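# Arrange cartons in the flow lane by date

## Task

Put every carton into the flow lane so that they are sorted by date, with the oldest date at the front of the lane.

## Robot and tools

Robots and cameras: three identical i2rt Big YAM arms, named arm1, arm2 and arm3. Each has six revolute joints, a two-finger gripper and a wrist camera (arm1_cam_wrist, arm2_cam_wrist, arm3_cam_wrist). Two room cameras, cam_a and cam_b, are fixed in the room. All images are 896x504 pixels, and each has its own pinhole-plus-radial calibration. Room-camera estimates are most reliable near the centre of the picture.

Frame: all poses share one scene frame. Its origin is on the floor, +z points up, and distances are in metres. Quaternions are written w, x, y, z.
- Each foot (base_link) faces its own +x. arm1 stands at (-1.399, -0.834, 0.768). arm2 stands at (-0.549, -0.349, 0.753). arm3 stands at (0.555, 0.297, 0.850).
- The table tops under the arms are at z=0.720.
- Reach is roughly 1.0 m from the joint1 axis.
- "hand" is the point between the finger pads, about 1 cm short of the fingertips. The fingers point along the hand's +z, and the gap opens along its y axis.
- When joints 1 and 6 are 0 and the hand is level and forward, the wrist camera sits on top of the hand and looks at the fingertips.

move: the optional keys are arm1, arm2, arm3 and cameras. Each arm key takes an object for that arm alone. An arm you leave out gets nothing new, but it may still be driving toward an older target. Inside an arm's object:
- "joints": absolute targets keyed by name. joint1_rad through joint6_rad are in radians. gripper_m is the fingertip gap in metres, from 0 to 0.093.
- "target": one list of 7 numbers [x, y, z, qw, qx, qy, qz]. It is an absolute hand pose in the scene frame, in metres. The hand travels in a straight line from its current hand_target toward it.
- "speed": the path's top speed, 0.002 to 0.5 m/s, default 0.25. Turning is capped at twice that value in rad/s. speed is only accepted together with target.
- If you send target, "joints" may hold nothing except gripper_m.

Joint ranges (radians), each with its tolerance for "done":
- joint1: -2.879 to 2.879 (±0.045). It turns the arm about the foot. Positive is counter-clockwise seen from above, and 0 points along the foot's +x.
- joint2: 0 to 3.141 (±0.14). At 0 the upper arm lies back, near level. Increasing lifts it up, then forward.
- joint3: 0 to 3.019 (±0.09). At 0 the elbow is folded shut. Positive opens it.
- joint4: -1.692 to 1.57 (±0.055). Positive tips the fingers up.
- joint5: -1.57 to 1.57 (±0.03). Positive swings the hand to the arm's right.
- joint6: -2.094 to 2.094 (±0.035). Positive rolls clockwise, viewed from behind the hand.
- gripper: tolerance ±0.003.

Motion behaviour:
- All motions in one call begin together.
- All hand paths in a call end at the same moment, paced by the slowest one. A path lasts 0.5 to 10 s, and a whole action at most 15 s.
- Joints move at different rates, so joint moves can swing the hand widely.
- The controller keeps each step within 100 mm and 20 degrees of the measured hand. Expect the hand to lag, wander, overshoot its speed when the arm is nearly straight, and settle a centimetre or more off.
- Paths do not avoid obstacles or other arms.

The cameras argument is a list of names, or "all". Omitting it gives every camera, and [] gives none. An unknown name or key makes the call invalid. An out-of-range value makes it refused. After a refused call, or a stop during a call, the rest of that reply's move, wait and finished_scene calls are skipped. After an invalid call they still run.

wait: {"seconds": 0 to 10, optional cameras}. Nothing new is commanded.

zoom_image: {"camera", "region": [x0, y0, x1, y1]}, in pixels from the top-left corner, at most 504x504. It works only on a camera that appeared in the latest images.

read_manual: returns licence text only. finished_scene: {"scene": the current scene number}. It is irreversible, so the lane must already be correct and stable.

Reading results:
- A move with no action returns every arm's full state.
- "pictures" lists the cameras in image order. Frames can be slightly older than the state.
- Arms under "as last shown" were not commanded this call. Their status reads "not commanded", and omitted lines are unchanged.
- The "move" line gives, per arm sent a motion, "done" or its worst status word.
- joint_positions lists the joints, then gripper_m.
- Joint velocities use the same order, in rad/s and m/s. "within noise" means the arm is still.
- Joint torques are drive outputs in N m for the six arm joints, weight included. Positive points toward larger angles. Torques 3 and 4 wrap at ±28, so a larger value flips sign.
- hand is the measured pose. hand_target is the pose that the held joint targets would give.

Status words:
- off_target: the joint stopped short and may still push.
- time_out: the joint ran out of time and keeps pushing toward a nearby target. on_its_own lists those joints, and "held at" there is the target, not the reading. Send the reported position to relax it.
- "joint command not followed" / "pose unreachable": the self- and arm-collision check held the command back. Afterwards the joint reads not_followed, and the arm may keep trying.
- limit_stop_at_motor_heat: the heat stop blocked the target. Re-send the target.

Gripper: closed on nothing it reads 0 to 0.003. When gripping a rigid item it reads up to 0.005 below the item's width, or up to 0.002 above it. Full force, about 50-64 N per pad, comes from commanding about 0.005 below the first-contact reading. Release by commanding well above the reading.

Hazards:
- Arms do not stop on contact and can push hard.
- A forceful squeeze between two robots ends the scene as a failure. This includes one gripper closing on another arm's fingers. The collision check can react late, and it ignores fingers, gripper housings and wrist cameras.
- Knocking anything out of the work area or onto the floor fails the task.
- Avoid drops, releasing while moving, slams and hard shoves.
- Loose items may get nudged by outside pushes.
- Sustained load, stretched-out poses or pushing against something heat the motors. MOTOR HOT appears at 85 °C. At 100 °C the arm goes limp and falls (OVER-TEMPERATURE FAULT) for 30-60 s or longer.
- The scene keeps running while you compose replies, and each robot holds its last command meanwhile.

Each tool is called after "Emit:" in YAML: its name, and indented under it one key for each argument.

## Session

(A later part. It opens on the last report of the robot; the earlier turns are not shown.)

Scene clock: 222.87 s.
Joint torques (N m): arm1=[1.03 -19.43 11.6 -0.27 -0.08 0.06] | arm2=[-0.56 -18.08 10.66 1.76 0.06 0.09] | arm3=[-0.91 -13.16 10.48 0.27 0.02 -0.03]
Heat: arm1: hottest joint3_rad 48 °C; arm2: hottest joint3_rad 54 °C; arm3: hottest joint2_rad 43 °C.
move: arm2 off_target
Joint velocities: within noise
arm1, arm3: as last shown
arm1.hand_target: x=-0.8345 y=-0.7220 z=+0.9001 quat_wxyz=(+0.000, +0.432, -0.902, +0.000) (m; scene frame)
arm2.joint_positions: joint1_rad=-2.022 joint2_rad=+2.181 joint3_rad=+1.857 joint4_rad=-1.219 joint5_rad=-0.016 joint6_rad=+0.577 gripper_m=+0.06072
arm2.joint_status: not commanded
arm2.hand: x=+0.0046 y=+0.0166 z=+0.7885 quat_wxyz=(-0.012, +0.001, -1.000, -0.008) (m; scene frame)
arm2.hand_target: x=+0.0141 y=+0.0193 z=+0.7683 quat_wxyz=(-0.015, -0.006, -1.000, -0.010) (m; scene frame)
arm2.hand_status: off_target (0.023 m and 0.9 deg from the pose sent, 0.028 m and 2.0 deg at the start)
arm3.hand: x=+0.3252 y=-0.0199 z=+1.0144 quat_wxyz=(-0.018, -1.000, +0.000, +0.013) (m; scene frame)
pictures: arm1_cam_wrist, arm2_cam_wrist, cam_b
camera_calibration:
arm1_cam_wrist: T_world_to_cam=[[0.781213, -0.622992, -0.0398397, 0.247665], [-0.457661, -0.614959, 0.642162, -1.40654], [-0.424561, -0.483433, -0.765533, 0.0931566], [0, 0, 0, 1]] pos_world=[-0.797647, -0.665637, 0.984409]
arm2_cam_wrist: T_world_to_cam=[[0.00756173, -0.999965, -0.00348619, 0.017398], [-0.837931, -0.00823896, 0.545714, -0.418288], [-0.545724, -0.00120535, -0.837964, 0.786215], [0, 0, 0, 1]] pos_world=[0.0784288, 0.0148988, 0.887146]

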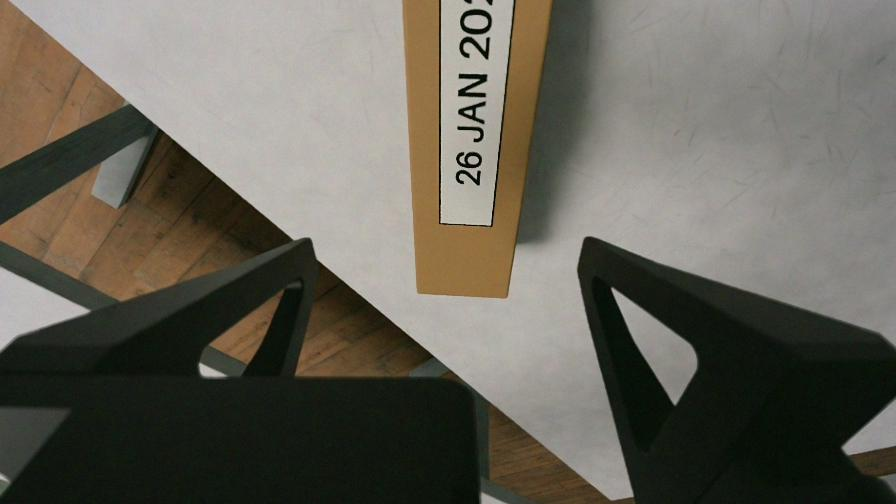

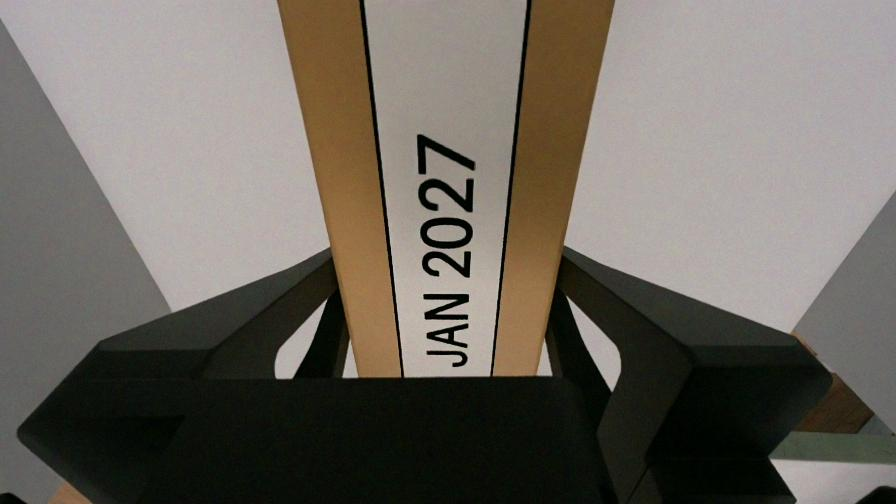

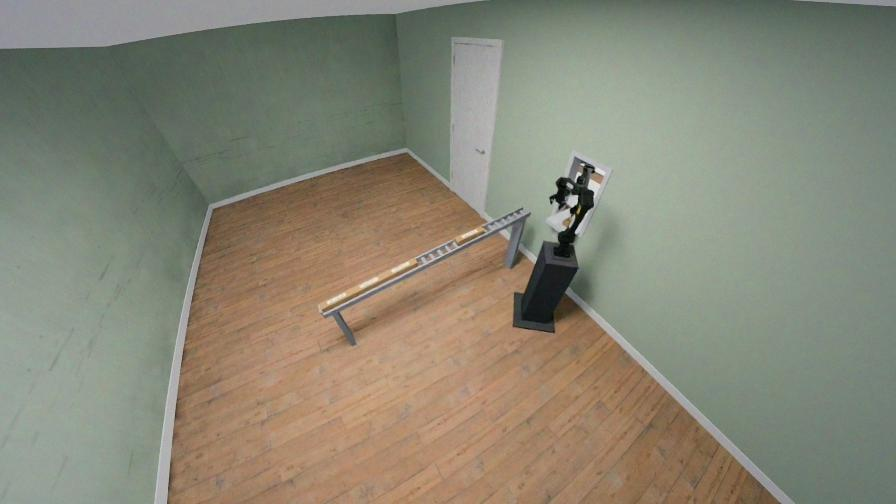

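Emit:
move:
  arm2: {"joints": {"gripper_m": 0.093}}
  arm1: {"joints": {"joint1_rad": 0.5, "joint2_rad": 1.2, "joint3_rad": 1.6, "joint4_rad": -1.5, "joint5_rad": 0, "joint6_rad": 0}}
  cameras: []

Emit:
move:
  arm2: {"target": [0, 0.012, 0.88, 0, 0, 1, 0], "speed": 0.25}
  cameras: []

Emit:
move:
  arm2: {"joints": {"joint1_rad": -2.02, "joint2_rad": 1.435, "joint3_rad": 1.15, "joint4_rad": -1.246, "joint5_rad": 0, "joint6_rad": 0}}
  arm3: {"joints": {"joint1_rad": -0.295, "joint2_rad": 1.381, "joint3_rad": 1.09, "joint4_rad": -1.253, "joint5_rad": 0, "joint6_rad": 0.54}}
  cameras: []

Emit:
move:
  arm2: {"joints": {"joint1_rad": 1.454, "joint2_rad": 1.606, "joint3_rad": 1.34, "joint4_rad": -1.27, "joint5_rad": 0, "joint6_rad": 0}}
  arm3: {"target": [-0.015, 0.016, 0.85, 0, 1, 0, 0], "speed": 0.25}
  cameras: ["arm3_cam_wrist", "arm2_cam_wrist"]

Emit:
move:
  arm3: {"target": [-0.015, 0.022, 0.783, 0, 1, 0, 0], "speed": 0.15}
  cameras: ["arm3_cam_wrist", "arm2_cam_wrist", "cam_b"]

Scene clock: 235.83 s.
Joint torques (N m): arm1=[-0.38 -11.22 10.54 0.42 0.02 0.12] | arm2=[-0.56 -19.72 10.61 0.79 0.06 0.09] | arm3=[-0.73 -13.27 10.51 0.23 0.02 -0.05]
Heat: arm1: hottest joint3_rad 49 °C; arm2: hottest joint3_rad 52 °C; arm3: hottest joint3_rad 43 °C.
move: arm1 done; arm2 done
Joint velocities: within noise
arm1.joint_positions: joint1_rad=+0.514 joint2_rad=+1.208 joint3_rad=+1.582 joint4_rad=-1.490 joint5_rad=+0.001 joint6_rad=-0.008 gripper_m=+0.08998
arm1.joint_status: all done
arm1.hand: x=-1.3868 y=-1.2505 z=+1.1925 quat_wxyz=(-0.160, -0.676, -0.703, +0.155) (m; scene frame)
arm1.hand_target: x=-1.3924 y=-1.2474 z=+1.2030 quat_wxyz=(-0.165, -0.682, -0.694, +0.161) (m; scene frame)
arm1.hand_status: not commanded
arm2.joint_positions: joint1_rad=-2.022 joint2_rad=+2.198 joint3_rad=+1.857 joint4_rad=-1.197 joint5_rad=-0.016 joint6_rad=+0.578 gripper_m=+0.09294
arm2.joint_status: all done
arm2.hand: x=+0.0078 y=+0.0185 z=+0.7776 quat_wxyz=(-0.014, +0.001, -1.000, -0.010) (m; scene frame)
arm2.hand_target: x=+0.0141 y=+0.0193 z=+0.7684 quat_wxyz=(-0.015, -0.006, -1.000, -0.010) (m; scene frame)
arm2.hand_status: not commanded
arm3: as last shown
arm3.hand_target: x=+0.3231 y=-0.0159 z=+1.0093 quat_wxyz=(-0.010, -1.000, +0.002, +0.007) (m; scene frame)
pictures: none
No camera images: "cameras" was empty.

Scene clock: 237.20 s.
Joint torques (N m): arm1=[-0.44 -10.34 10.52 0.51 0.02 0.11] | arm2=[-0.5 -18.73 13.78 -0.18 0.07 -0.03] | arm3=[-0.67 -12.98 10.44 0.2 0.02 -0.03]
Heat: arm1: hottest joint3_rad 49 °C; arm2: hottest joint3_rad 53 °C; arm3: hottest joint3_rad 43 °C.
move: arm2 off_target
Joint velocities: within noise
arm1.joint_positions: joint1_rad=+0.514 joint2_rad=+1.208 joint3_rad=+1.582 joint4_rad=-1.491 joint5_rad=+0.001 joint6_rad=-0.008 gripper_m=+0.08998
arm1.joint_status: not commanded
arm1.hand: x=-1.3868 y=-1.2504 z=+1.1924 quat_wxyz=(-0.160, -0.676, -0.703, +0.155) (m; scene frame)
arm1.hand_target: x=-1.3924 y=-1.2475 z=+1.2030 quat_wxyz=(-0.165, -0.682, -0.694, +0.161) (m; scene frame)
arm1.hand_status: not commanded
arm2.joint_positions: joint1_rad=-2.022 joint2_rad=+2.094 joint3_rad=+1.947 joint4_rad=-1.441 joint5_rad=-0.016 joint6_rad=+0.578 gripper_m=+0.09294
arm2.joint_status: not commanded
arm2.hand: x=-0.0128 y=+0.0068 z=+0.8765 quat_wxyz=(+0.007, +0.001, -1.000, +0.004) (m; scene frame)
arm2.hand_target: x=-0.0005 y=+0.0115 z=+0.8798 quat_wxyz=(+0.000, +0.000, -1.000, +0.000) (m; scene frame)
arm2.hand_status: off_target (0.014 m and 0.9 deg from the pose sent, 0.103 m and 1.9 deg at the start)
arm3: as last shown
pictures: none
No camera images: "cameras" was empty.

Scene clock: 238.83 s.
Joint torques (N m): arm1=[-0.38 -10.34 10.51 0.5 0.02 0.11] | arm2=[0.03 -10.7 8.7 0.85 0.05 -0.11] | arm3=[-0.38 -13.27 10.54 0.24 0.04 -0.05]
Heat: arm1: hottest joint3_rad 49 °C; arm2: hottest joint3_rad 53 °C; arm3: hottest joint3_rad 43 °C.
move: arm2 done; arm3 done
Joint velocities: within noise
arm1: as last shown
arm1.hand_target: x=-1.3924 y=-1.2475 z=+1.2031 quat_wxyz=(-0.165, -0.682, -0.694, +0.161) (m; scene frame)
arm2.joint_positions: joint1_rad=-2.022 joint2_rad=+1.432 joint3_rad=+1.163 joint4_rad=-1.256 joint5_rad=-0.002 joint6_rad=+0.011 gripper_m=+0.09295
arm2.joint_status: all done
arm2.hand: x=-0.2021 y=-0.1192 z=+0.9215 quat_wxyz=(-0.024, +0.281, -0.960, -0.001) (m; scene frame)
arm2.hand_target: x=-0.2040 y=-0.1198 z=+0.9156 quat_wxyz=(-0.022, +0.287, -0.958, +0.001) (m; scene frame)
arm2.hand_status: not commanded
arm3.joint_positions: joint1_rad=-0.290 joint2_rad=+1.370 joint3_rad=+1.092 joint4_rad=-1.247 joint5_rad=+0.001 joint6_rad=+0.548 gripper_m=+0.08994
arm3.joint_status: all done
arm3.hand: x=+0.2196 y=+0.0946 z=+1.0142 quat_wxyz=(-0.011, -1.000, +0.001, +0.019) (m; scene frame)
arm3.hand_target: x=+0.2201 y=+0.0971 z=+1.0093 quat_wxyz=(-0.007, -1.000, -0.001, +0.010) (m; scene frame)
arm3.hand_status: not commanded
pictures: none
No camera images: "cameras" was empty.

Scene clock: 241.43 s.
Joint torques (N m): arm1=[-0.44 -10.34 10.52 0.51 0.02 0.12] | arm2=[-0.03 -13.57 11.4 -0.06 0.01 -0.11] | arm3=[-0.62 -25.52 13.52 0.01 0.07 -0.02]
Heat: arm1: hottest joint3_rad 49 °C; arm2: hottest joint3_rad 53 °C; arm3: hottest joint3_rad 43 °C.
move: arm2 done; arm3 off_target
Joint velocities: within noise
arm1: as last shown
arm2.joint_positions: joint1_rad=+1.455 joint2_rad=+1.610 joint3_rad=+1.317 joint4_rad=-1.261 joint5_rad=-0.001 joint6_rad=+0.009 gripper_m=+0.09301
arm2.joint_status: all done
arm2.hand: x=-0.8394 y=-0.7232 z=+0.9047 quat_wxyz=(+0.011, +0.899, +0.438, -0.005) (m; scene frame)
arm2.hand_target: x=-0.8435 y=-0.7273 z=+0.9153 quat_wxyz=(+0.015, +0.897, +0.441, -0.014) (m; scene frame)
arm2.hand_status: not commanded
arm3.joint_positions: joint1_rad=-0.367 joint2_rad=+2.130 joint3_rad=+1.682 joint4_rad=-1.123 joint5_rad=+0.001 joint6_rad=+0.468 gripper_m=+0.08994
arm3.joint_status: not commanded
arm3.hand: x=-0.0027 y=+0.0155 z=+0.8531 quat_wxyz=(+0.001, -1.000, -0.001, -0.001) (m; scene frame)
arm3.hand_target: x=-0.0146 y=+0.0163 z=+0.8500 quat_wxyz=(+0.000, -1.000, +0.000, +0.000) (m; scene frame)
arm3.hand_status: off_target (0.013 m and 0.1 deg from the pose sent, 0.297 m and 2.5 deg at the start)
pictures: arm2_cam_wrist, arm3_cam_wrist
camera_calibration:
arm2_cam_wrist: T_world_to_cam=[[-0.789838, 0.61331, -0.00247779, -0.219148], [0.511509, 0.660954, 0.549089, 0.418559], [0.3384, 0.432424, -0.83576, 1.4758], [0, 0, 0, 1]] pos_world=[-0.8866, -0.780416, 1.00305]
arm3_cam_wrist: T_world_to_cam=[[0.014595, 0.999893, -0.00126952, -0.0134776], [0.802186, -0.0109512, 0.596974, -0.505071], [0.596896, -0.00973122, -0.80226, 0.809131], [0, 0, 0, 1]] pos_world=[-0.0776099, 0.0158188, 0.95063]

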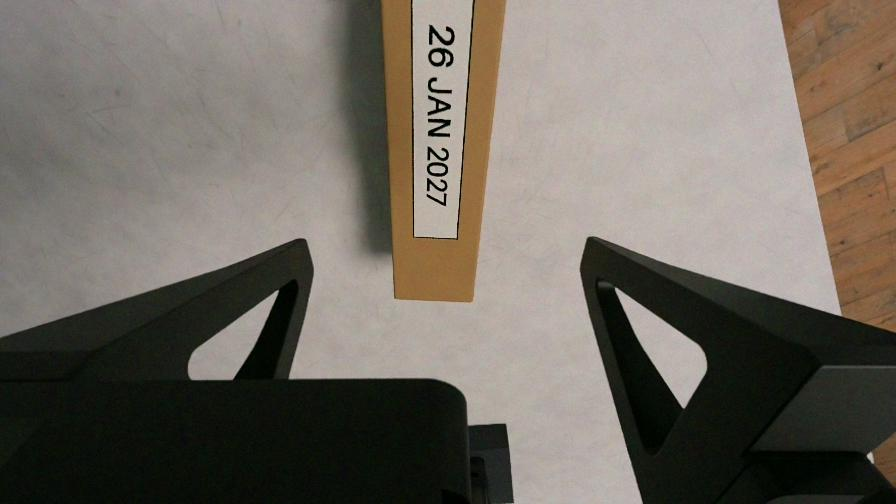

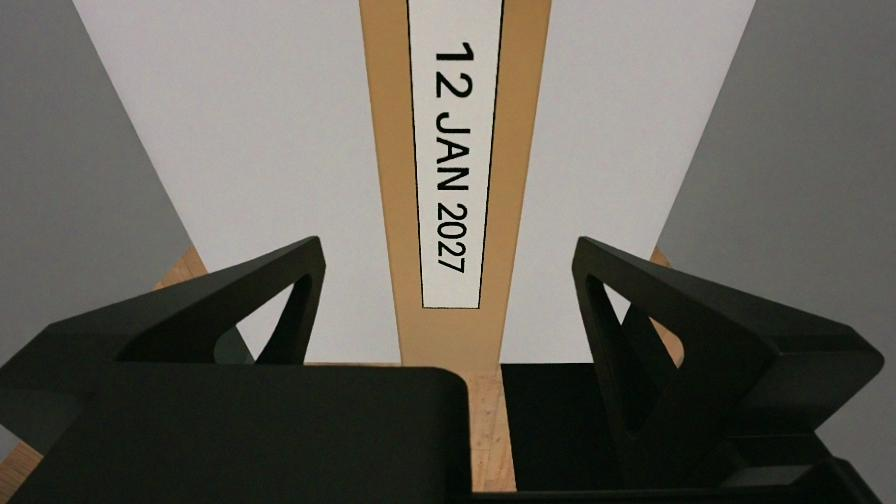

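Scene clock: 242.60 s.
Joint torques (N m): arm1=[-0.32 -10.34 10.51 0.5 0.02 0.11] | arm2=[-0.09 -13.51 11.38 -0.01 0.01 -0.11] | arm3=[-0.85 -26.17 9.98 0.72 0.06 -0.03]
Heat: arm1: hottest joint3_rad 49 °C; arm2: hottest joint3_rad 53 °C; arm3: hottest joint3_rad 43 °C.
move: arm3 off_target
Joint velocities: within noise
arm1, arm2: as last shown
arm2.joint_positions: joint1_rad=+1.455 joint2_rad=+1.610 joint3_rad=+1.317 joint4_rad=-1.262 joint5_rad=-0.001 joint6_rad=+0.009 gripper_m=+0.09301
arm2.hand: x=-0.8393 y=-0.7231 z=+0.9047 quat_wxyz=(+0.011, +0.899, +0.438, -0.005) (m; scene frame)
arm3.joint_positions: joint1_rad=-0.374 joint2_rad=+2.215 joint3_rad=+1.666 joint4_rad=-1.011 joint5_rad=+0.001 joint6_rad=+0.460 gripper_m=+0.08994
arm3.joint_status: not commanded
arm3.hand: x=-0.0113 y=+0.0165 z=+0.7963 quat_wxyz=(-0.002, -1.000, -0.001, +0.004) (m; scene frame)
arm3.hand_target: x=-0.0145 y=+0.0221 z=+0.7832 quat_wxyz=(+0.000, -1.000, +0.000, +0.000) (m; scene frame)
arm3.hand_status: off_target (0.015 m and 0.5 deg from the pose sent, 0.071 m and 0.1 deg at the start)
pictures: arm2_cam_wrist, arm3_cam_wrist, cam_b
camera_calibration:
arm2_cam_wrist: T_world_to_cam=[[-0.789896, 0.613236, -0.00251097, -0.219224], [0.511294, 0.660836, 0.549431, 0.417989], [0.33859, 0.432709, -0.835535, 1.47589], [0, 0, 0, 1]] pos_world=[-0.8866, -0.780416, 1.00295]
arm3_cam_wrist: T_world_to_cam=[[0.0141456, 0.999881, -0.00613826, -0.0105218], [0.80784, -0.00781075, 0.58935, -0.458271], [0.589232, -0.0132955, -0.807854, 0.773153], [0, 0, 0, 1]] pos_world=[-0.085208, 0.0172205, 0.894613]

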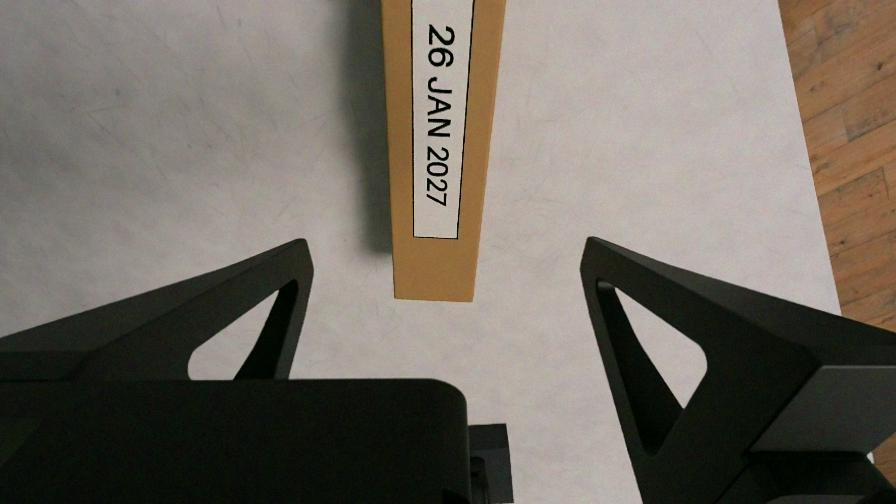

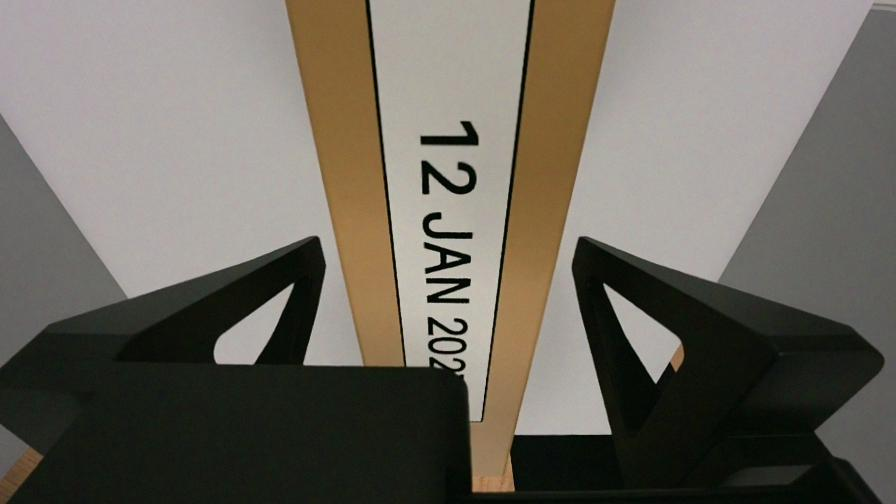

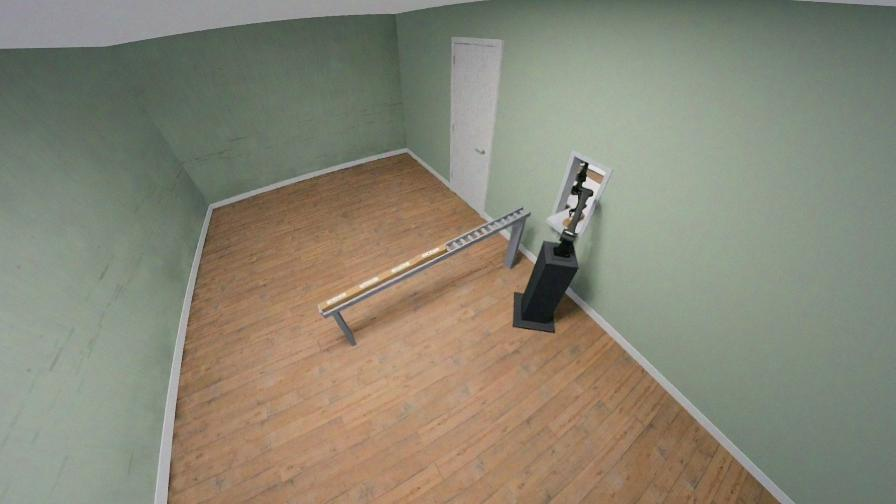

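Emit:
move:
  arm3: {"joints": {"gripper_m": 0.055}}
  arm2: {"target": [-0.8416, -0.730, 0.757, 0, 0.909, 0.4168, 0], "speed": 0.25}
  cameras: ["arm2_cam_wrist"]

Emit:
move:
  arm3: {"target": [0, 0.017, 0.91, 0, 1, 0, 0], "speed": 0.3}
  arm2: {"joints": {"gripper_m": 0.055}}
  cameras: []

Emit:
move:
  arm3: {"target": [0.27, -0.01, 0.93, 0, 1, 0, 0], "speed": 0.3}
  arm2: {"target": [-0.8416, -0.730, 0.89, 0, 0.909, 0.4168, 0], "speed": 0.25}
  cameras: []

Emit:
move:
  arm3: {"target": [0.53, -0.337, 0.86, -0.0017, 0.9975, -0.0261, -0.0663], "speed": 0.3}
  arm2: {"joints": {"joint1_rad": -2.02, "joint2_rad": 1.435, "joint3_rad": 1.15, "joint4_rad": -1.246, "joint5_rad": 0, "joint6_rad": 0}}
  cameras: []

Emit:
move:
  arm3: {"target": [0.53, -0.337, 0.82, 0.002, 0.9975, -0.0261, -0.0663], "speed": 0.1}
  arm2: {"target": [0.0, 0.012, 0.85, 0, 0, 1, 0], "speed": 0.25}
  cameras: ["arm3_cam_wrist"]

Emit:
move:
  arm3: {"target": [0.53, -0.336, 0.79, 0.002, 0.9975, -0.0261, -0.0663], "speed": 0.08}
  arm2: {"target": [0.02, 0.02, 0.80, -0.022, -0.008, -0.9996, -0.014], "speed": 0.15}
  cameras: ["arm3_cam_wrist", "arm2_cam_wrist", "cam_b"]

Scene clock: 259.27 s.
Joint torques (N m): arm1=[-0.38 -10.46 10.52 0.5 0.02 0.11] | arm2=[0.44 -13.57 7.65 0.77 0.06 0.06] | arm3=[-0.56 -26.17 9.95 0.69 0.07 -0.04]
Heat: arm1: hottest joint3_rad 48 °C; arm2: hottest joint3_rad 52 °C; arm3: hottest joint3_rad 42 °C.
move: arm2 done; arm3 off_target
Joint velocities: within noise
arm1: as last shown
arm2.joint_positions: joint1_rad=+1.455 joint2_rad=+1.803 joint3_rad=+1.162 joint4_rad=-0.927 joint5_rad=+0.012 joint6_rad=+0.050 gripper_m=+0.09301
arm2.joint_status: not commanded
arm2.hand: x=-0.8444 y=-0.7294 z=+0.7640 quat_wxyz=(+0.002, +0.908, +0.419, -0.002) (m; scene frame)
arm2.hand_target: x=-0.8416 y=-0.7299 z=+0.7571 quat_wxyz=(+0.000, +0.909, +0.417, +0.000) (m; scene frame)
arm2.hand_status: done (0.008 m and 0.5 deg from the pose sent, 0.148 m and 3.0 deg at the start)
arm3.joint_positions: joint1_rad=-0.374 joint2_rad=+2.215 joint3_rad=+1.666 joint4_rad=-1.011 joint5_rad=+0.001 joint6_rad=+0.460 gripper_m=+0.05850
arm3.joint_status: gripper_m off_target (ended at +0.05852, target +0.05500)
arm3.hand: x=-0.0112 y=+0.0164 z=+0.7963 quat_wxyz=(-0.002, -1.000, -0.001, +0.004) (m; scene frame)
arm3.hand_target: x=-0.0145 y=+0.0221 z=+0.7832 quat_wxyz=(+0.000, -1.000, +0.000, +0.000) (m; scene frame)
arm3.hand_status: not commanded
pictures: arm2_cam_wrist
camera_calibration:
arm2_cam_wrist: T_world_to_cam=[[-0.764452, 0.644592, 0.0106912, -0.185486], [0.538549, 0.6294, 0.560197, 0.493886], [0.35437, 0.434002, -0.82829, 1.37144], [0, 0, 0, 1]] pos_world=[-0.893774, -0.786497, 0.861262]

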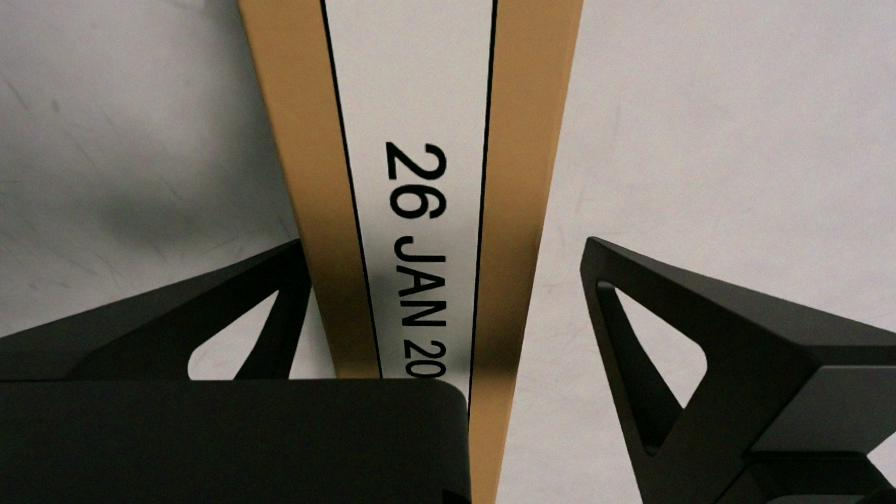

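Scene clock: 260.63 s.
Joint torques (N m): arm1=[-0.38 -10.46 10.51 0.51 0.02 0.11] | arm2=[0.26 -13.51 7.65 0.76 0.14 0.07] | arm3=[0.67 -27.28 14.48 -0.01 0.06 0.16]
Heat: arm1: hottest joint3_rad 48 °C; arm2: hottest joint3_rad 52 °C; arm3: hottest joint3_rad 42 °C.
move: arm2 off_target; arm3 off_target
Joint velocities: within noise
arm1: as last shown
arm2.joint_positions: joint1_rad=+1.458 joint2_rad=+1.803 joint3_rad=+1.162 joint4_rad=-0.927 joint5_rad=+0.011 joint6_rad=+0.052 gripper_m=+0.06075
arm2.joint_status: gripper_m off_target (ended at +0.06077, target +0.05500)
arm2.hand: x=-0.8431 y=-0.7306 z=+0.7640 quat_wxyz=(+0.003, +0.908, +0.420, -0.002) (m; scene frame)
arm2.hand_target: x=-0.8416 y=-0.7298 z=+0.7571 quat_wxyz=(+0.000, +0.909, +0.417, +0.000) (m; scene frame)
arm2.hand_status: not commanded
arm3.joint_positions: joint1_rad=-0.374 joint2_rad=+2.063 joint3_rad=+1.674 joint4_rad=-1.222 joint5_rad=+0.001 joint6_rad=+0.460 gripper_m=+0.05848
arm3.joint_status: not commanded
arm3.hand: x=+0.0134 y=+0.0288 z=+0.8905 quat_wxyz=(+0.009, -1.000, -0.001, -0.019) (m; scene frame)
arm3.hand_target: x=+0.0010 y=+0.0173 z=+0.9101 quat_wxyz=(+0.000, -1.000, +0.000, +0.000) (m; scene frame)
arm3.hand_status: off_target (0.026 m and 2.4 deg from the pose sent, 0.114 m and 0.5 deg at the start)
pictures: none
No camera images: "cameras" was empty.

Scene clock: 262.57 s.
Joint torques (N m): arm1=[-0.32 -10.34 10.51 0.5 0.02 0.11] | arm2=[0.44 -13.92 14.79 -0.31 0.04 0.1] | arm3=[0.5 -18.73 9.99 0.58 0.2 0.17]
Heat: arm1: hottest joint3_rad 48 °C; arm2: hottest joint3_rad 53 °C; arm3: hottest joint2_rad 42 °C.
move: arm2 off_target; arm3 off_target
Joint velocities: within noise
arm1: as last shown
arm2.joint_positions: joint1_rad=+1.458 joint2_rad=+1.655 joint3_rad=+1.247 joint4_rad=-1.239 joint5_rad=+0.012 joint6_rad=+0.054 gripper_m=+0.06075
arm2.joint_status: not commanded
arm2.hand: x=-0.8268 y=-0.7064 z=+0.8599 quat_wxyz=(-0.016, +0.907, +0.419, +0.033) (m; scene frame)
arm2.hand_target: x=-0.8403 y=-0.7283 z=+0.8905 quat_wxyz=(+0.001, +0.909, +0.417, +0.000) (m; scene frame)
arm2.hand_status: off_target (0.041 m and 4.2 deg from the pose sent, 0.126 m and 0.6 deg at the start)
arm3.joint_positions: joint1_rad=-0.015 joint2_rad=+1.579 joint3_rad=+1.045 joint4_rad=-1.076 joint5_rad=-0.002 joint6_rad=+0.817 gripper_m=+0.05848
arm3.joint_status: not commanded
arm3.hand: x=+0.2736 y=-0.0037 z=+0.9180 quat_wxyz=(+0.014, -1.000, -0.002, -0.015) (m; scene frame)
arm3.hand_target: x=+0.2700 y=-0.0098 z=+0.9300 quat_wxyz=(+0.000, -1.000, +0.000, +0.000) (m; scene frame)
arm3.hand_status: off_target (0.014 m and 2.4 deg from the pose sent, 0.263 m and 2.4 deg at the start)
pictures: none
No camera images: "cameras" was empty.

Scene clock: 265.23 s.
Joint torques (N m): arm1=[-0.32 -10.34 10.52 0.51 0.02 0.11] | arm2=[-0.26 -12.69 9.13 -0.01 -0.08 -0.1] | arm3=[-0.21 -27.05 14.58 -0.16 0.36 0.16]
Heat: arm1: hottest joint3_rad 48 °C; arm2: hottest joint3_rad 53 °C; arm3: hottest joint2_rad 42 °C.
move: arm2 done; arm3 off_target
Joint velocities: within noise
arm1: as last shown
arm2.joint_positions: joint1_rad=-2.018 joint2_rad=+1.458 joint3_rad=+1.155 joint4_rad=-1.237 joint5_rad=+0.001 joint6_rad=+0.009 gripper_m=+0.06076
arm2.joint_status: all done
arm2.hand: x=-0.2004 y=-0.1170 z=+0.9083 quat_wxyz=(-0.018, +0.284, -0.959, +0.003) (m; scene frame)
arm2.hand_target: x=-0.2041 y=-0.1198 z=+0.9155 quat_wxyz=(-0.022, +0.287, -0.958, +0.001) (m; scene frame)
arm2.hand_status: not commanded
arm3.joint_positions: joint1_rad=+0.738 joint2_rad=+2.142 joint3_rad=+1.675 joint4_rad=-1.147 joint5_rad=+0.130 joint6_rad=+1.613 gripper_m=+0.05848
arm3.joint_status: not commanded
arm3.hand: x=+0.5342 y=-0.3171 z=+0.8464 quat_wxyz=(+0.020, -0.998, +0.018, +0.064) (m; scene frame)
arm3.hand_target: x=+0.5300 y=-0.3360 z=+0.8604 quat_wxyz=(+0.001, -0.997, +0.026, +0.066) (m; scene frame)
arm3.hand_status: off_target (0.024 m and 2.3 deg from the pose sent, 0.424 m and 10.0 deg at the start)
pictures: none
No camera images: "cameras" was empty.

Scene clock: 267.50 s.
Joint torques (N m): arm1=[-0.32 -10.34 10.51 0.5 0.02 0.11] | arm2=[-0.62 -20.78 15.8 -0.46 0.05 0.07] | arm3=[-0.44 -27.58 11.32 0.51 0.36 0.14]
Heat: arm1: hottest joint3_rad 48 °C; arm2: hottest joint3_rad 53 °C; arm3: hottest joint3_rad 43 °C.
move: arm2 off_target; arm3 off_target
Joint velocities: within noise
arm1.joint_positions: joint1_rad=+0.514 joint2_rad=+1.208 joint3_rad=+1.582 joint4_rad=-1.491 joint5_rad=+0.001 joint6_rad=-0.008 gripper_m=+0.08998
arm1.joint_status: not commanded
arm1.hand: x=-1.3868 y=-1.2504 z=+1.1924 quat_wxyz=(-0.160, -0.676, -0.703, +0.155) (m; scene frame)
arm1.hand_target: x=-1.3924 y=-1.2475 z=+1.2031 quat_wxyz=(-0.165, -0.682, -0.694, +0.161) (m; scene frame)
arm1.hand_status: not commanded
arm2.joint_positions: joint1_rad=-2.020 joint2_rad=+2.126 joint3_rad=+1.852 joint4_rad=-1.366 joint5_rad=-0.016 joint6_rad=+0.565 gripper_m=+0.06076
arm2.joint_status: not commanded
arm2.hand: x=-0.0243 y=+0.0000 z=+0.8221 quat_wxyz=(+0.028, +0.008, -0.999, +0.018) (m; scene frame)
arm2.hand_target: x=-0.0021 y=+0.0107 z=+0.8505 quat_wxyz=(-0.001, +0.000, -1.000, -0.001) (m; scene frame)
arm2.hand_status: off_target (0.039 m and 3.9 deg from the pose sent, 0.245 m and 33.0 deg at the start)
arm3.joint_positions: joint1_rad=+0.738 joint2_rad=+2.189 joint3_rad=+1.675 joint4_rad=-1.078 joint5_rad=+0.130 joint6_rad=+1.613 gripper_m=+0.05848
arm3.joint_status: not commanded
arm3.hand: x=+0.5343 y=-0.3268 z=+0.8176 quat_wxyz=(+0.009, -0.998, +0.018, +0.064) (m; scene frame)
arm3.hand_target: x=+0.5300 y=-0.3368 z=+0.8201 quat_wxyz=(-0.002, -0.997, +0.026, +0.066) (m; scene frame)
arm3.hand_status: off_target (0.011 m and 1.6 deg from the pose sent, 0.033 m and 2.7 deg at the start)
pictures: arm3_cam_wrist
camera_calibration:
arm3_cam_wrist: T_world_to_cam=[[0.0530301, 0.998528, 0.0114223, 0.289536], [0.871681, -0.051868, 0.487322, -0.879315], [0.487197, -0.0158861, -0.873148, 0.571428], [0, 0, 0, 1]] pos_world=[0.47273, -0.325641, 0.924143]

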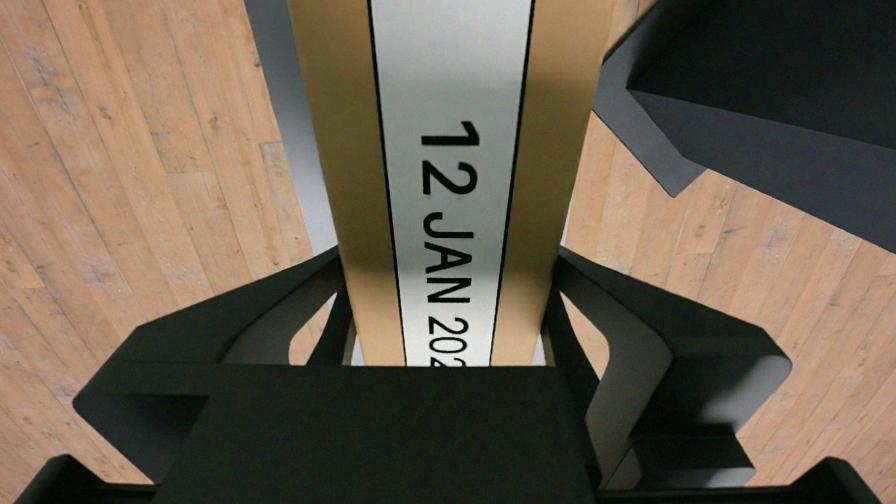

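Scene clock: 268.53 s.
Joint torques (N m): arm1=[-0.44 -10.4 10.51 0.5 0.02 0.12] | arm2=[-0.73 -20.37 13.72 0.87 0.07 0.1] | arm3=[-0.44 -26.7 9.63 0.79 0.55 0.16]
Heat: arm1: hottest joint3_rad 48 °C; arm2: hottest joint3_rad 54 °C; arm3: hottest joint3_rad 43 °C.
move: arm2 off_target; arm3 off_target
Joint velocities: within noise
arm1: as last shown
arm2.joint_positions: joint1_rad=-2.023 joint2_rad=+2.179 joint3_rad=+1.852 joint4_rad=-1.250 joint5_rad=-0.015 joint6_rad=+0.576 gripper_m=+0.06076
arm2.joint_status: not commanded
arm2.hand: x=-0.0028 y=+0.0114 z=+0.7877 quat_wxyz=(+0.002, +0.002, -1.000, +0.001) (m; scene frame)
arm2.hand_target: x=+0.0188 y=+0.0192 z=+0.8005 quat_wxyz=(-0.022, -0.008, -1.000, -0.014) (m; scene frame)
arm2.hand_status: off_target (0.027 m and 3.4 deg from the pose sent, 0.053 m and 7.1 deg at the start)
arm3.joint_positions: joint1_rad=+0.738 joint2_rad=+2.218 joint3_rad=+1.674 joint4_rad=-1.025 joint5_rad=+0.125 joint6_rad=+1.613 gripper_m=+0.05848
arm3.joint_status: not commanded
arm3.hand: x=+0.5352 y=-0.3341 z=+0.7993 quat_wxyz=(-0.002, -0.998, +0.019, +0.061) (m; scene frame)
arm3.hand_target: x=+0.5301 y=-0.3357 z=+0.7901 quat_wxyz=(-0.002, -0.997, +0.026, +0.066) (m; scene frame)
arm3.hand_status: off_target (0.011 m and 1.0 deg from the pose sent, 0.030 m and 1.6 deg at the start)
pictures: arm2_cam_wrist, arm3_cam_wrist, cam_b
camera_calibration:
arm2_cam_wrist: T_world_to_cam=[[0.0079343, -0.999855, 0.0150762, -0.002435], [-0.822404, 0.00205192, 0.5689, -0.442468], [-0.568848, -0.0169125, -0.822269, 0.769228], [0, 0, 0, 1]] pos_world=[0.0737055, 0.0114829, 0.884269]
arm3_cam_wrist: T_world_to_cam=[[0.0531516, 0.998528, -0.0107791, 0.314671], [0.869161, -0.0409453, 0.492831, -0.870901], [0.491664, -0.0355635, -0.870058, 0.543457], [0, 0, 0, 1]] pos_world=[0.47303, -0.33054, 0.905439]

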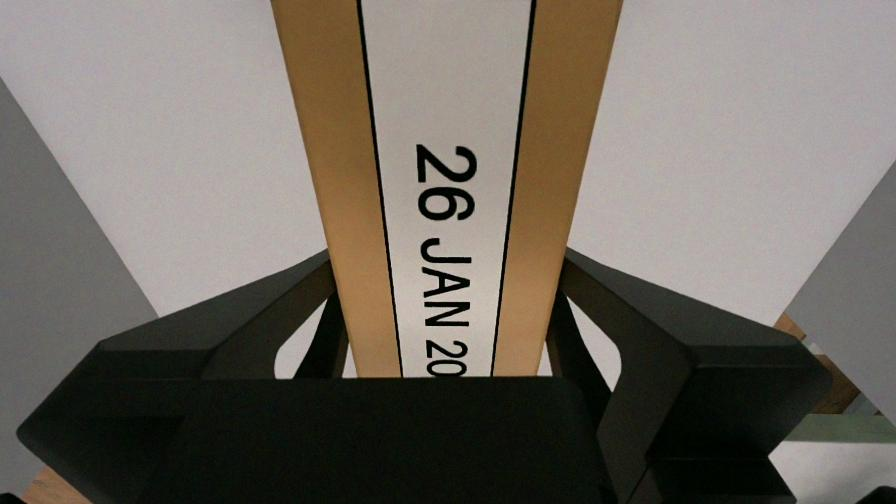

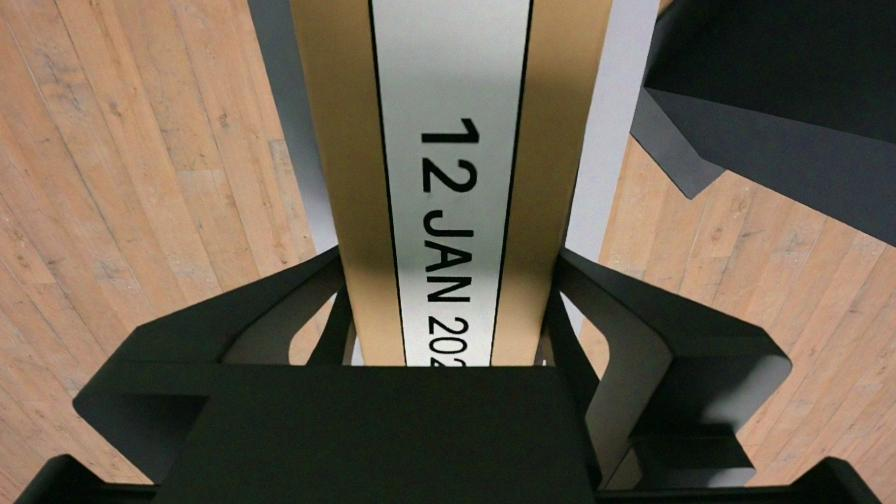

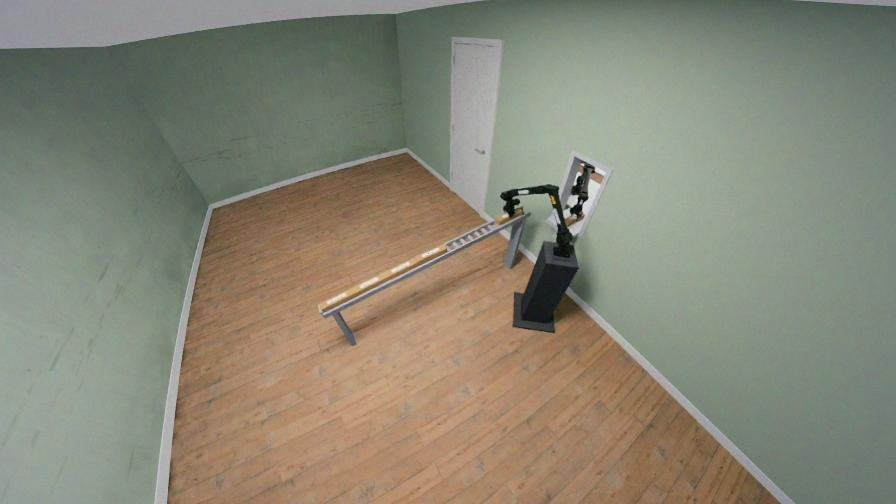

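Emit:
move:
  arm3: {"joints": {"gripper_m": 0.09}}
  arm2: {"target": [0.015, 0.02, 0.768, -0.015, -0.006, -0.9998, -0.010], "speed": 0.06}
  cameras: []

Emit:
move:
  arm3: {"target": [0.53, -0.30, 0.90, -0.0017, 0.9975, -0.0261, -0.0663], "speed": 0.25}
  arm2: {"joints": {"gripper_m": 0.093}}
  cameras: ["arm3_cam_wrist"]

Emit:
move:
  arm3: {"joints": {"joint1_rad": 0.1, "joint2_rad": 1.381, "joint3_rad": 1.09, "joint4_rad": -1.253, "joint5_rad": 0, "joint6_rad": 0.94}}
  arm2: {"target": [0, 0.012, 0.88, 0, 0, 1, 0], "speed": 0.25}
  cameras: ["arm2_cam_wrist"]

Emit:
move:
  arm2: {"joints": {"joint1_rad": -2.02, "joint2_rad": 1.435, "joint3_rad": 1.15, "joint4_rad": -1.246, "joint5_rad": 0, "joint6_rad": 0}}
  arm3: {"joints": {"joint1_rad": -0.295, "joint2_rad": 1.381, "joint3_rad": 1.09, "joint4_rad": -1.253, "joint5_rad": 0, "joint6_rad": 0.54}}
  cameras: []

Emit:
move:
  arm2: {"joints": {"joint1_rad": -0.9}}
  arm3: {"target": [-0.015, 0.016, 0.85, 0, 1, 0, 0], "speed": 0.25}
  cameras: []

Emit:
move:
  arm3: {"target": [-0.015, 0.022, 0.783, 0, 1, 0, 0], "speed": 0.15}
  cameras: ["arm3_cam_wrist", "cam_b"]

Scene clock: 281.33 s.
Joint torques (N m): arm1=[-0.38 -10.4 10.5 0.5 0.02 0.12] | arm2=[-0.44 -18.08 10.95 1.84 0.17 0.1] | arm3=[-0.32 -26.75 9.62 0.64 0.3 0.15]
Heat: arm1: hottest joint3_rad 48 °C; arm2: hottest joint3_rad 57 °C; arm3: hottest joint3_rad 43 °C.
move: arm2 off_target; arm3 done
Joint velocities: within noise
arm1: as last shown
arm2.joint_positions: joint1_rad=-2.023 joint2_rad=+2.181 joint3_rad=+1.852 joint4_rad=-1.222 joint5_rad=-0.019 joint6_rad=+0.576 gripper_m=+0.06076
arm2.joint_status: not commanded
arm2.hand: x=+0.0026 y=+0.0156 z=+0.7871 quat_wxyz=(-0.008, +0.002, -1.000, -0.008) (m; scene frame)
arm2.hand_target: x=+0.0139 y=+0.0194 z=+0.7684 quat_wxyz=(-0.015, -0.006, -1.000, -0.010) (m; scene frame)
arm2.hand_status: off_target (0.023 m and 1.2 deg from the pose sent, 0.028 m and 2.5 deg at the start)
arm3.joint_positions: joint1_rad=+0.738 joint2_rad=+2.218 joint3_rad=+1.674 joint4_rad=-1.022 joint5_rad=+0.132 joint6_rad=+1.613 gripper_m=+0.08994
arm3.joint_status: all done
arm3.hand: x=+0.5340 y=-0.3348 z=+0.7995 quat_wxyz=(-0.004, -0.998, +0.019, +0.065) (m; scene frame)
arm3.hand_target: x=+0.5301 y=-0.3357 z=+0.7901 quat_wxyz=(-0.002, -0.997, +0.026, +0.066) (m; scene frame)
arm3.hand_status: not commanded
pictures: none
No camera images: "cameras" was empty.

Scene clock: 282.63 s.
Joint torques (N m): arm1=[-0.38 -10.4 10.54 0.49 0.02 0.12] | arm2=[-0.44 -19.96 10.85 0.79 0.1 0.09] | arm3=[-0.15 -23.88 10.15 -0.02 0.28 0.15]
Heat: arm1: hottest joint3_rad 48 °C; arm2: hottest joint3_rad 57 °C; arm3: hottest joint3_rad 43 °C.
move: arm2 done; arm3 off_target
Joint velocities: within noise
arm1: as last shown
arm2.joint_positions: joint1_rad=-2.023 joint2_rad=+2.198 joint3_rad=+1.852 joint4_rad=-1.197 joint5_rad=-0.017 joint6_rad=+0.577 gripper_m=+0.09294
arm2.joint_status: all done
arm2.hand: x=+0.0065 y=+0.0176 z=+0.7760 quat_wxyz=(-0.012, +0.001, -1.000, -0.009) (m; scene frame)
arm2.hand_target: x=+0.0139 y=+0.0195 z=+0.7683 quat_wxyz=(-0.015, -0.006, -1.000, -0.010) (m; scene frame)
arm2.hand_status: not commanded
arm3.joint_positions: joint1_rad=+0.738 joint2_rad=+1.993 joint3_rad=+1.621 joint4_rad=-1.170 joint5_rad=+0.133 joint6_rad=+1.614 gripper_m=+0.08994
arm3.joint_status: not commanded
arm3.hand: x=+0.5335 y=-0.3043 z=+0.9150 quat_wxyz=(-0.016, -0.998, +0.020, +0.065) (m; scene frame)
arm3.hand_target: x=+0.5301 y=-0.2997 z=+0.9002 quat_wxyz=(+0.002, -0.997, +0.026, +0.066) (m; scene frame)
arm3.hand_status: off_target (0.016 m and 2.1 deg from the pose sent, 0.106 m and 1.0 deg at the start)
pictures: arm3_cam_wrist
camera_calibration:
arm3_cam_wrist: T_world_to_cam=[[0.0538037, 0.9978, -0.0387257, 0.311236], [0.872857, -0.0281591, 0.487164, -0.918217], [0.485002, -0.0600132, -0.872452, 0.644318], [0, 0, 0, 1]] pos_world=[0.472231, -0.29774, 1.02151]

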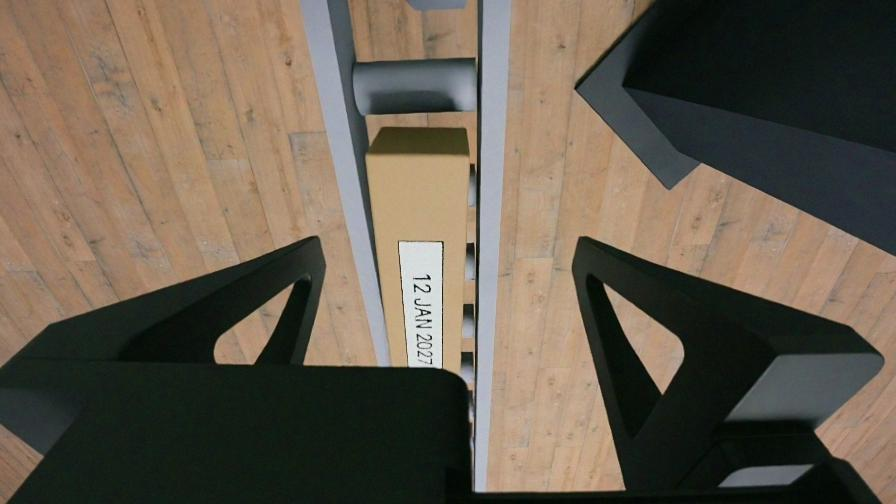

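Scene clock: 284.13 s.
Joint torques (N m): arm1=[-0.44 -10.34 10.51 0.53 0.02 0.11] | arm2=[-0.5 -18.67 13.76 -0.21 0.09 -0.03] | arm3=[-0.67 -12.75 10.5 0.23 0.03 -0.03]
Heat: arm1: hottest joint3_rad 48 °C; arm2: hottest joint3_rad 57 °C; arm3: hottest joint3_rad 43 °C.
move: arm2 off_target; arm3 done
Joint velocities: within noise
arm1: as last shown
arm2.joint_positions: joint1_rad=-2.023 joint2_rad=+2.094 joint3_rad=+1.947 joint4_rad=-1.441 joint5_rad=-0.017 joint6_rad=+0.577 gripper_m=+0.09294
arm2.joint_status: not commanded
arm2.hand: x=-0.0126 y=+0.0068 z=+0.8769 quat_wxyz=(+0.007, +0.001, -1.000, +0.004) (m; scene frame)
arm2.hand_target: x=-0.0006 y=+0.0117 z=+0.8799 quat_wxyz=(+0.000, +0.000, -1.000, +0.000) (m; scene frame)
arm2.hand_status: off_target (0.014 m and 0.9 deg from the pose sent, 0.104 m and 1.7 deg at the start)
arm3.joint_positions: joint1_rad=+0.112 joint2_rad=+1.367 joint3_rad=+1.092 joint4_rad=-1.247 joint5_rad=+0.003 joint6_rad=+0.949 gripper_m=+0.08994
arm3.joint_status: all done
arm3.hand: x=+0.3252 y=-0.0199 z=+1.0154 quat_wxyz=(-0.019, -1.000, +0.001, +0.014) (m; scene frame)
arm3.hand_target: x=+0.3229 y=-0.0161 z=+1.0095 quat_wxyz=(-0.011, -1.000, +0.002, +0.007) (m; scene frame)
arm3.hand_status: not commanded
pictures: arm2_cam_wrist
camera_calibration:
arm2_cam_wrist: T_world_to_cam=[[0.0068349, -0.999779, 0.0198885, -0.0125101], [-0.816932, 0.00588743, 0.576704, -0.508054], [-0.576693, -0.0201893, -0.816711, 0.831911], [0, 0, 0, 1]] pos_world=[0.0647969, 0.00727946, 0.972677]

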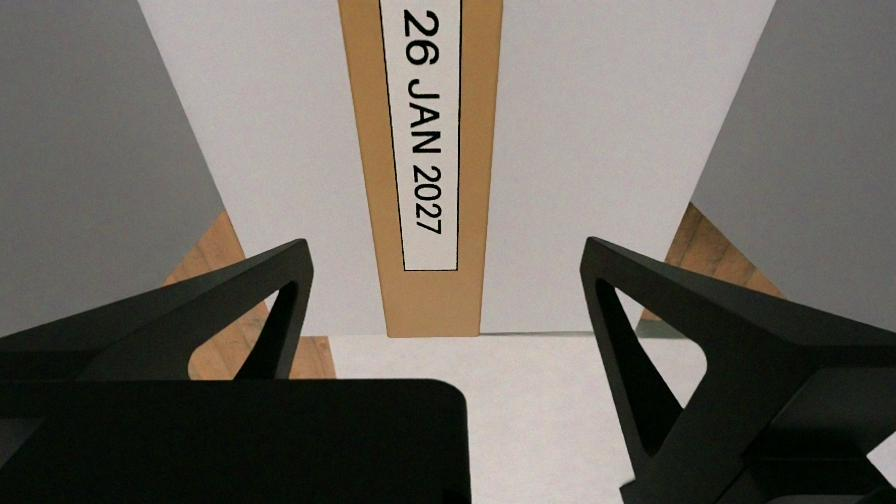

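Scene clock: 285.77 s.
Joint torques (N m): arm1=[-0.44 -10.4 10.5 0.51 0.02 0.11] | arm2=[-0.03 -9.29 8.53 0.87 0.05 -0.1] | arm3=[-0.26 -12.86 10.61 0.17 0.04 -0.03]
Heat: arm1: hottest joint3_rad 48 °C; arm2: hottest joint3_rad 57 °C; arm3: hottest joint3_rad 43 °C.
move: arm2 done; arm3 done
Joint velocities: within noise
arm1: as last shown
arm2.joint_positions: joint1_rad=-2.023 joint2_rad=+1.432 joint3_rad=+1.163 joint4_rad=-1.256 joint5_rad=-0.002 joint6_rad=+0.012 gripper_m=+0.09295
arm2.joint_status: all done
arm2.hand: x=-0.2020 y=-0.1194 z=+0.9215 quat_wxyz=(-0.024, +0.280, -0.960, -0.001) (m; scene frame)
arm2.hand_target: x=-0.2039 y=-0.1199 z=+0.9155 quat_wxyz=(-0.022, +0.287, -0.958, +0.001) (m; scene frame)
arm2.hand_status: not commanded
arm3.joint_positions: joint1_rad=-0.290 joint2_rad=+1.367 joint3_rad=+1.092 joint4_rad=-1.247 joint5_rad=+0.001 joint6_rad=+0.549 gripper_m=+0.08994
arm3.joint_status: all done
arm3.hand: x=+0.2196 y=+0.0946 z=+1.0152 quat_wxyz=(-0.012, -1.000, +0.001, +0.020) (m; scene frame)
arm3.hand_target: x=+0.2201 y=+0.0971 z=+1.0093 quat_wxyz=(-0.007, -1.000, -0.001, +0.010) (m; scene frame)
arm3.hand_status: not commanded
pictures: none
No camera images: "cameras" was empty.

Scene clock: 287.93 s.
Joint torques (N m): arm1=[-0.44 -10.34 10.52 0.5 0.02 0.11] | arm2=[0.32 -10.17 8.64 0.61 0.01 -0.11] | arm3=[-0.38 -25.35 13.5 -0.02 0.07 -0.04]
Heat: arm1: hottest joint3_rad 48 °C; arm2: hottest joint3_rad 57 °C; arm3: hottest joint3_rad 43 °C.
move: arm2 done; arm3 off_target
Joint velocities: within noise
arm1: as last shown
arm2.joint_positions: joint1_rad=-0.905 joint2_rad=+1.432 joint3_rad=+1.163 joint4_rad=-1.251 joint5_rad=+0.000 joint6_rad=+0.010 gripper_m=+0.09297
arm2.joint_status: all done
arm2.hand: x=-0.6023 y=+0.0671 z=+0.9156 quat_wxyz=(-0.015, +0.747, -0.665, -0.012) (m; scene frame)
arm2.hand_target: x=-0.6038 y=+0.0634 z=+0.9096 quat_wxyz=(-0.012, +0.752, -0.659, -0.007) (m; scene frame)
arm2.hand_status: not commanded
arm3.joint_positions: joint1_rad=-0.367 joint2_rad=+2.130 joint3_rad=+1.682 joint4_rad=-1.123 joint5_rad=+0.001 joint6_rad=+0.469 gripper_m=+0.08994
arm3.joint_status: not commanded
arm3.hand: x=-0.0028 y=+0.0154 z=+0.8533 quat_wxyz=(+0.000, -1.000, +0.000, +0.000) (m; scene frame)
arm3.hand_target: x=-0.0147 y=+0.0163 z=+0.8501 quat_wxyz=(+0.000, -1.000, +0.000, +0.000) (m; scene frame)
arm3.hand_status: off_target (0.013 m and 0.1 deg from the pose sent, 0.297 m and 2.7 deg at the start)
pictures: none
No camera images: "cameras" was empty.

Scene clock: 289.10 s.
Joint torques (N m): arm1=[-0.38 -10.29 10.54 0.51 0.02 0.11] | arm2=[0.32 -10.17 8.62 0.59 0 -0.11] | arm3=[-0.79 -26.11 9.88 0.81 0.07 -0.03]
Heat: arm1: hottest joint3_rad 48 °C; arm2: hottest joint3_rad 57 °C; arm3: hottest joint3_rad 43 °C.
move: arm3 off_target
Joint velocities: within noise
arm1, arm2: as last shown
arm3.joint_positions: joint1_rad=-0.374 joint2_rad=+2.215 joint3_rad=+1.666 joint4_rad=-1.011 joint5_rad=+0.001 joint6_rad=+0.460 gripper_m=+0.08994
arm3.joint_status: not commanded
arm3.hand: x=-0.0113 y=+0.0165 z=+0.7963 quat_wxyz=(-0.002, -1.000, -0.001, +0.004) (m; scene frame)
arm3.hand_target: x=-0.0146 y=+0.0221 z=+0.7831 quat_wxyz=(+0.000, -1.000, +0.000, +0.000) (m; scene frame)
arm3.hand_status: off_target (0.015 m and 0.5 deg from the pose sent, 0.072 m and 0.1 deg at the start)
pictures: arm3_cam_wrist, cam_b
camera_calibration:
arm3_cam_wrist: T_world_to_cam=[[0.0141456, 0.999881, -0.00613826, -0.0105218], [0.80784, -0.00781075, 0.58935, -0.458271], [0.589232, -0.0132955, -0.807854, 0.773153], [0, 0, 0, 1]] pos_world=[-0.085208, 0.0172205, 0.894613]

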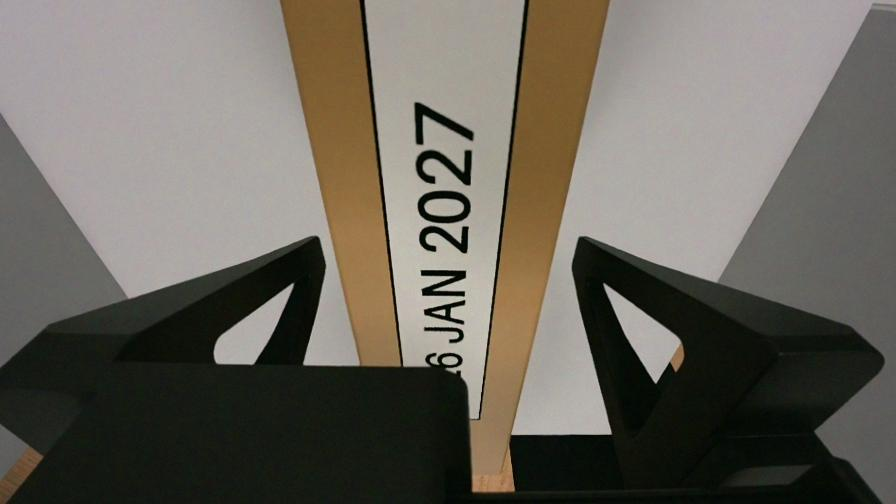

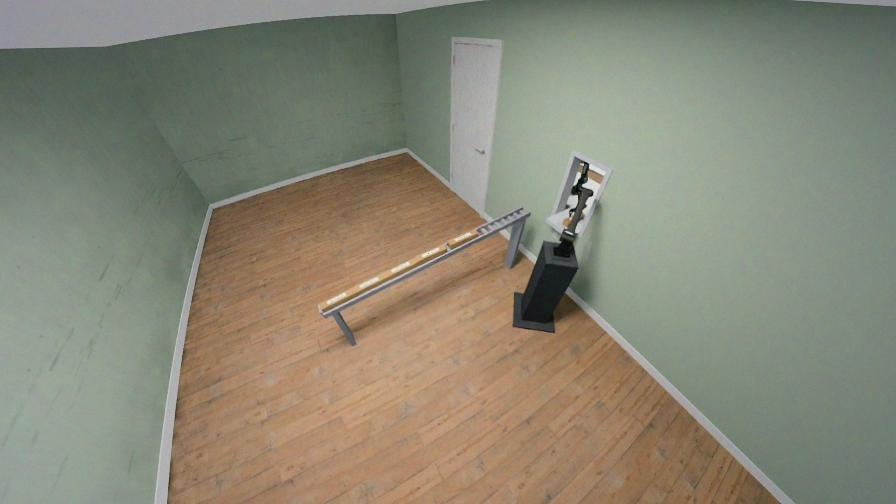

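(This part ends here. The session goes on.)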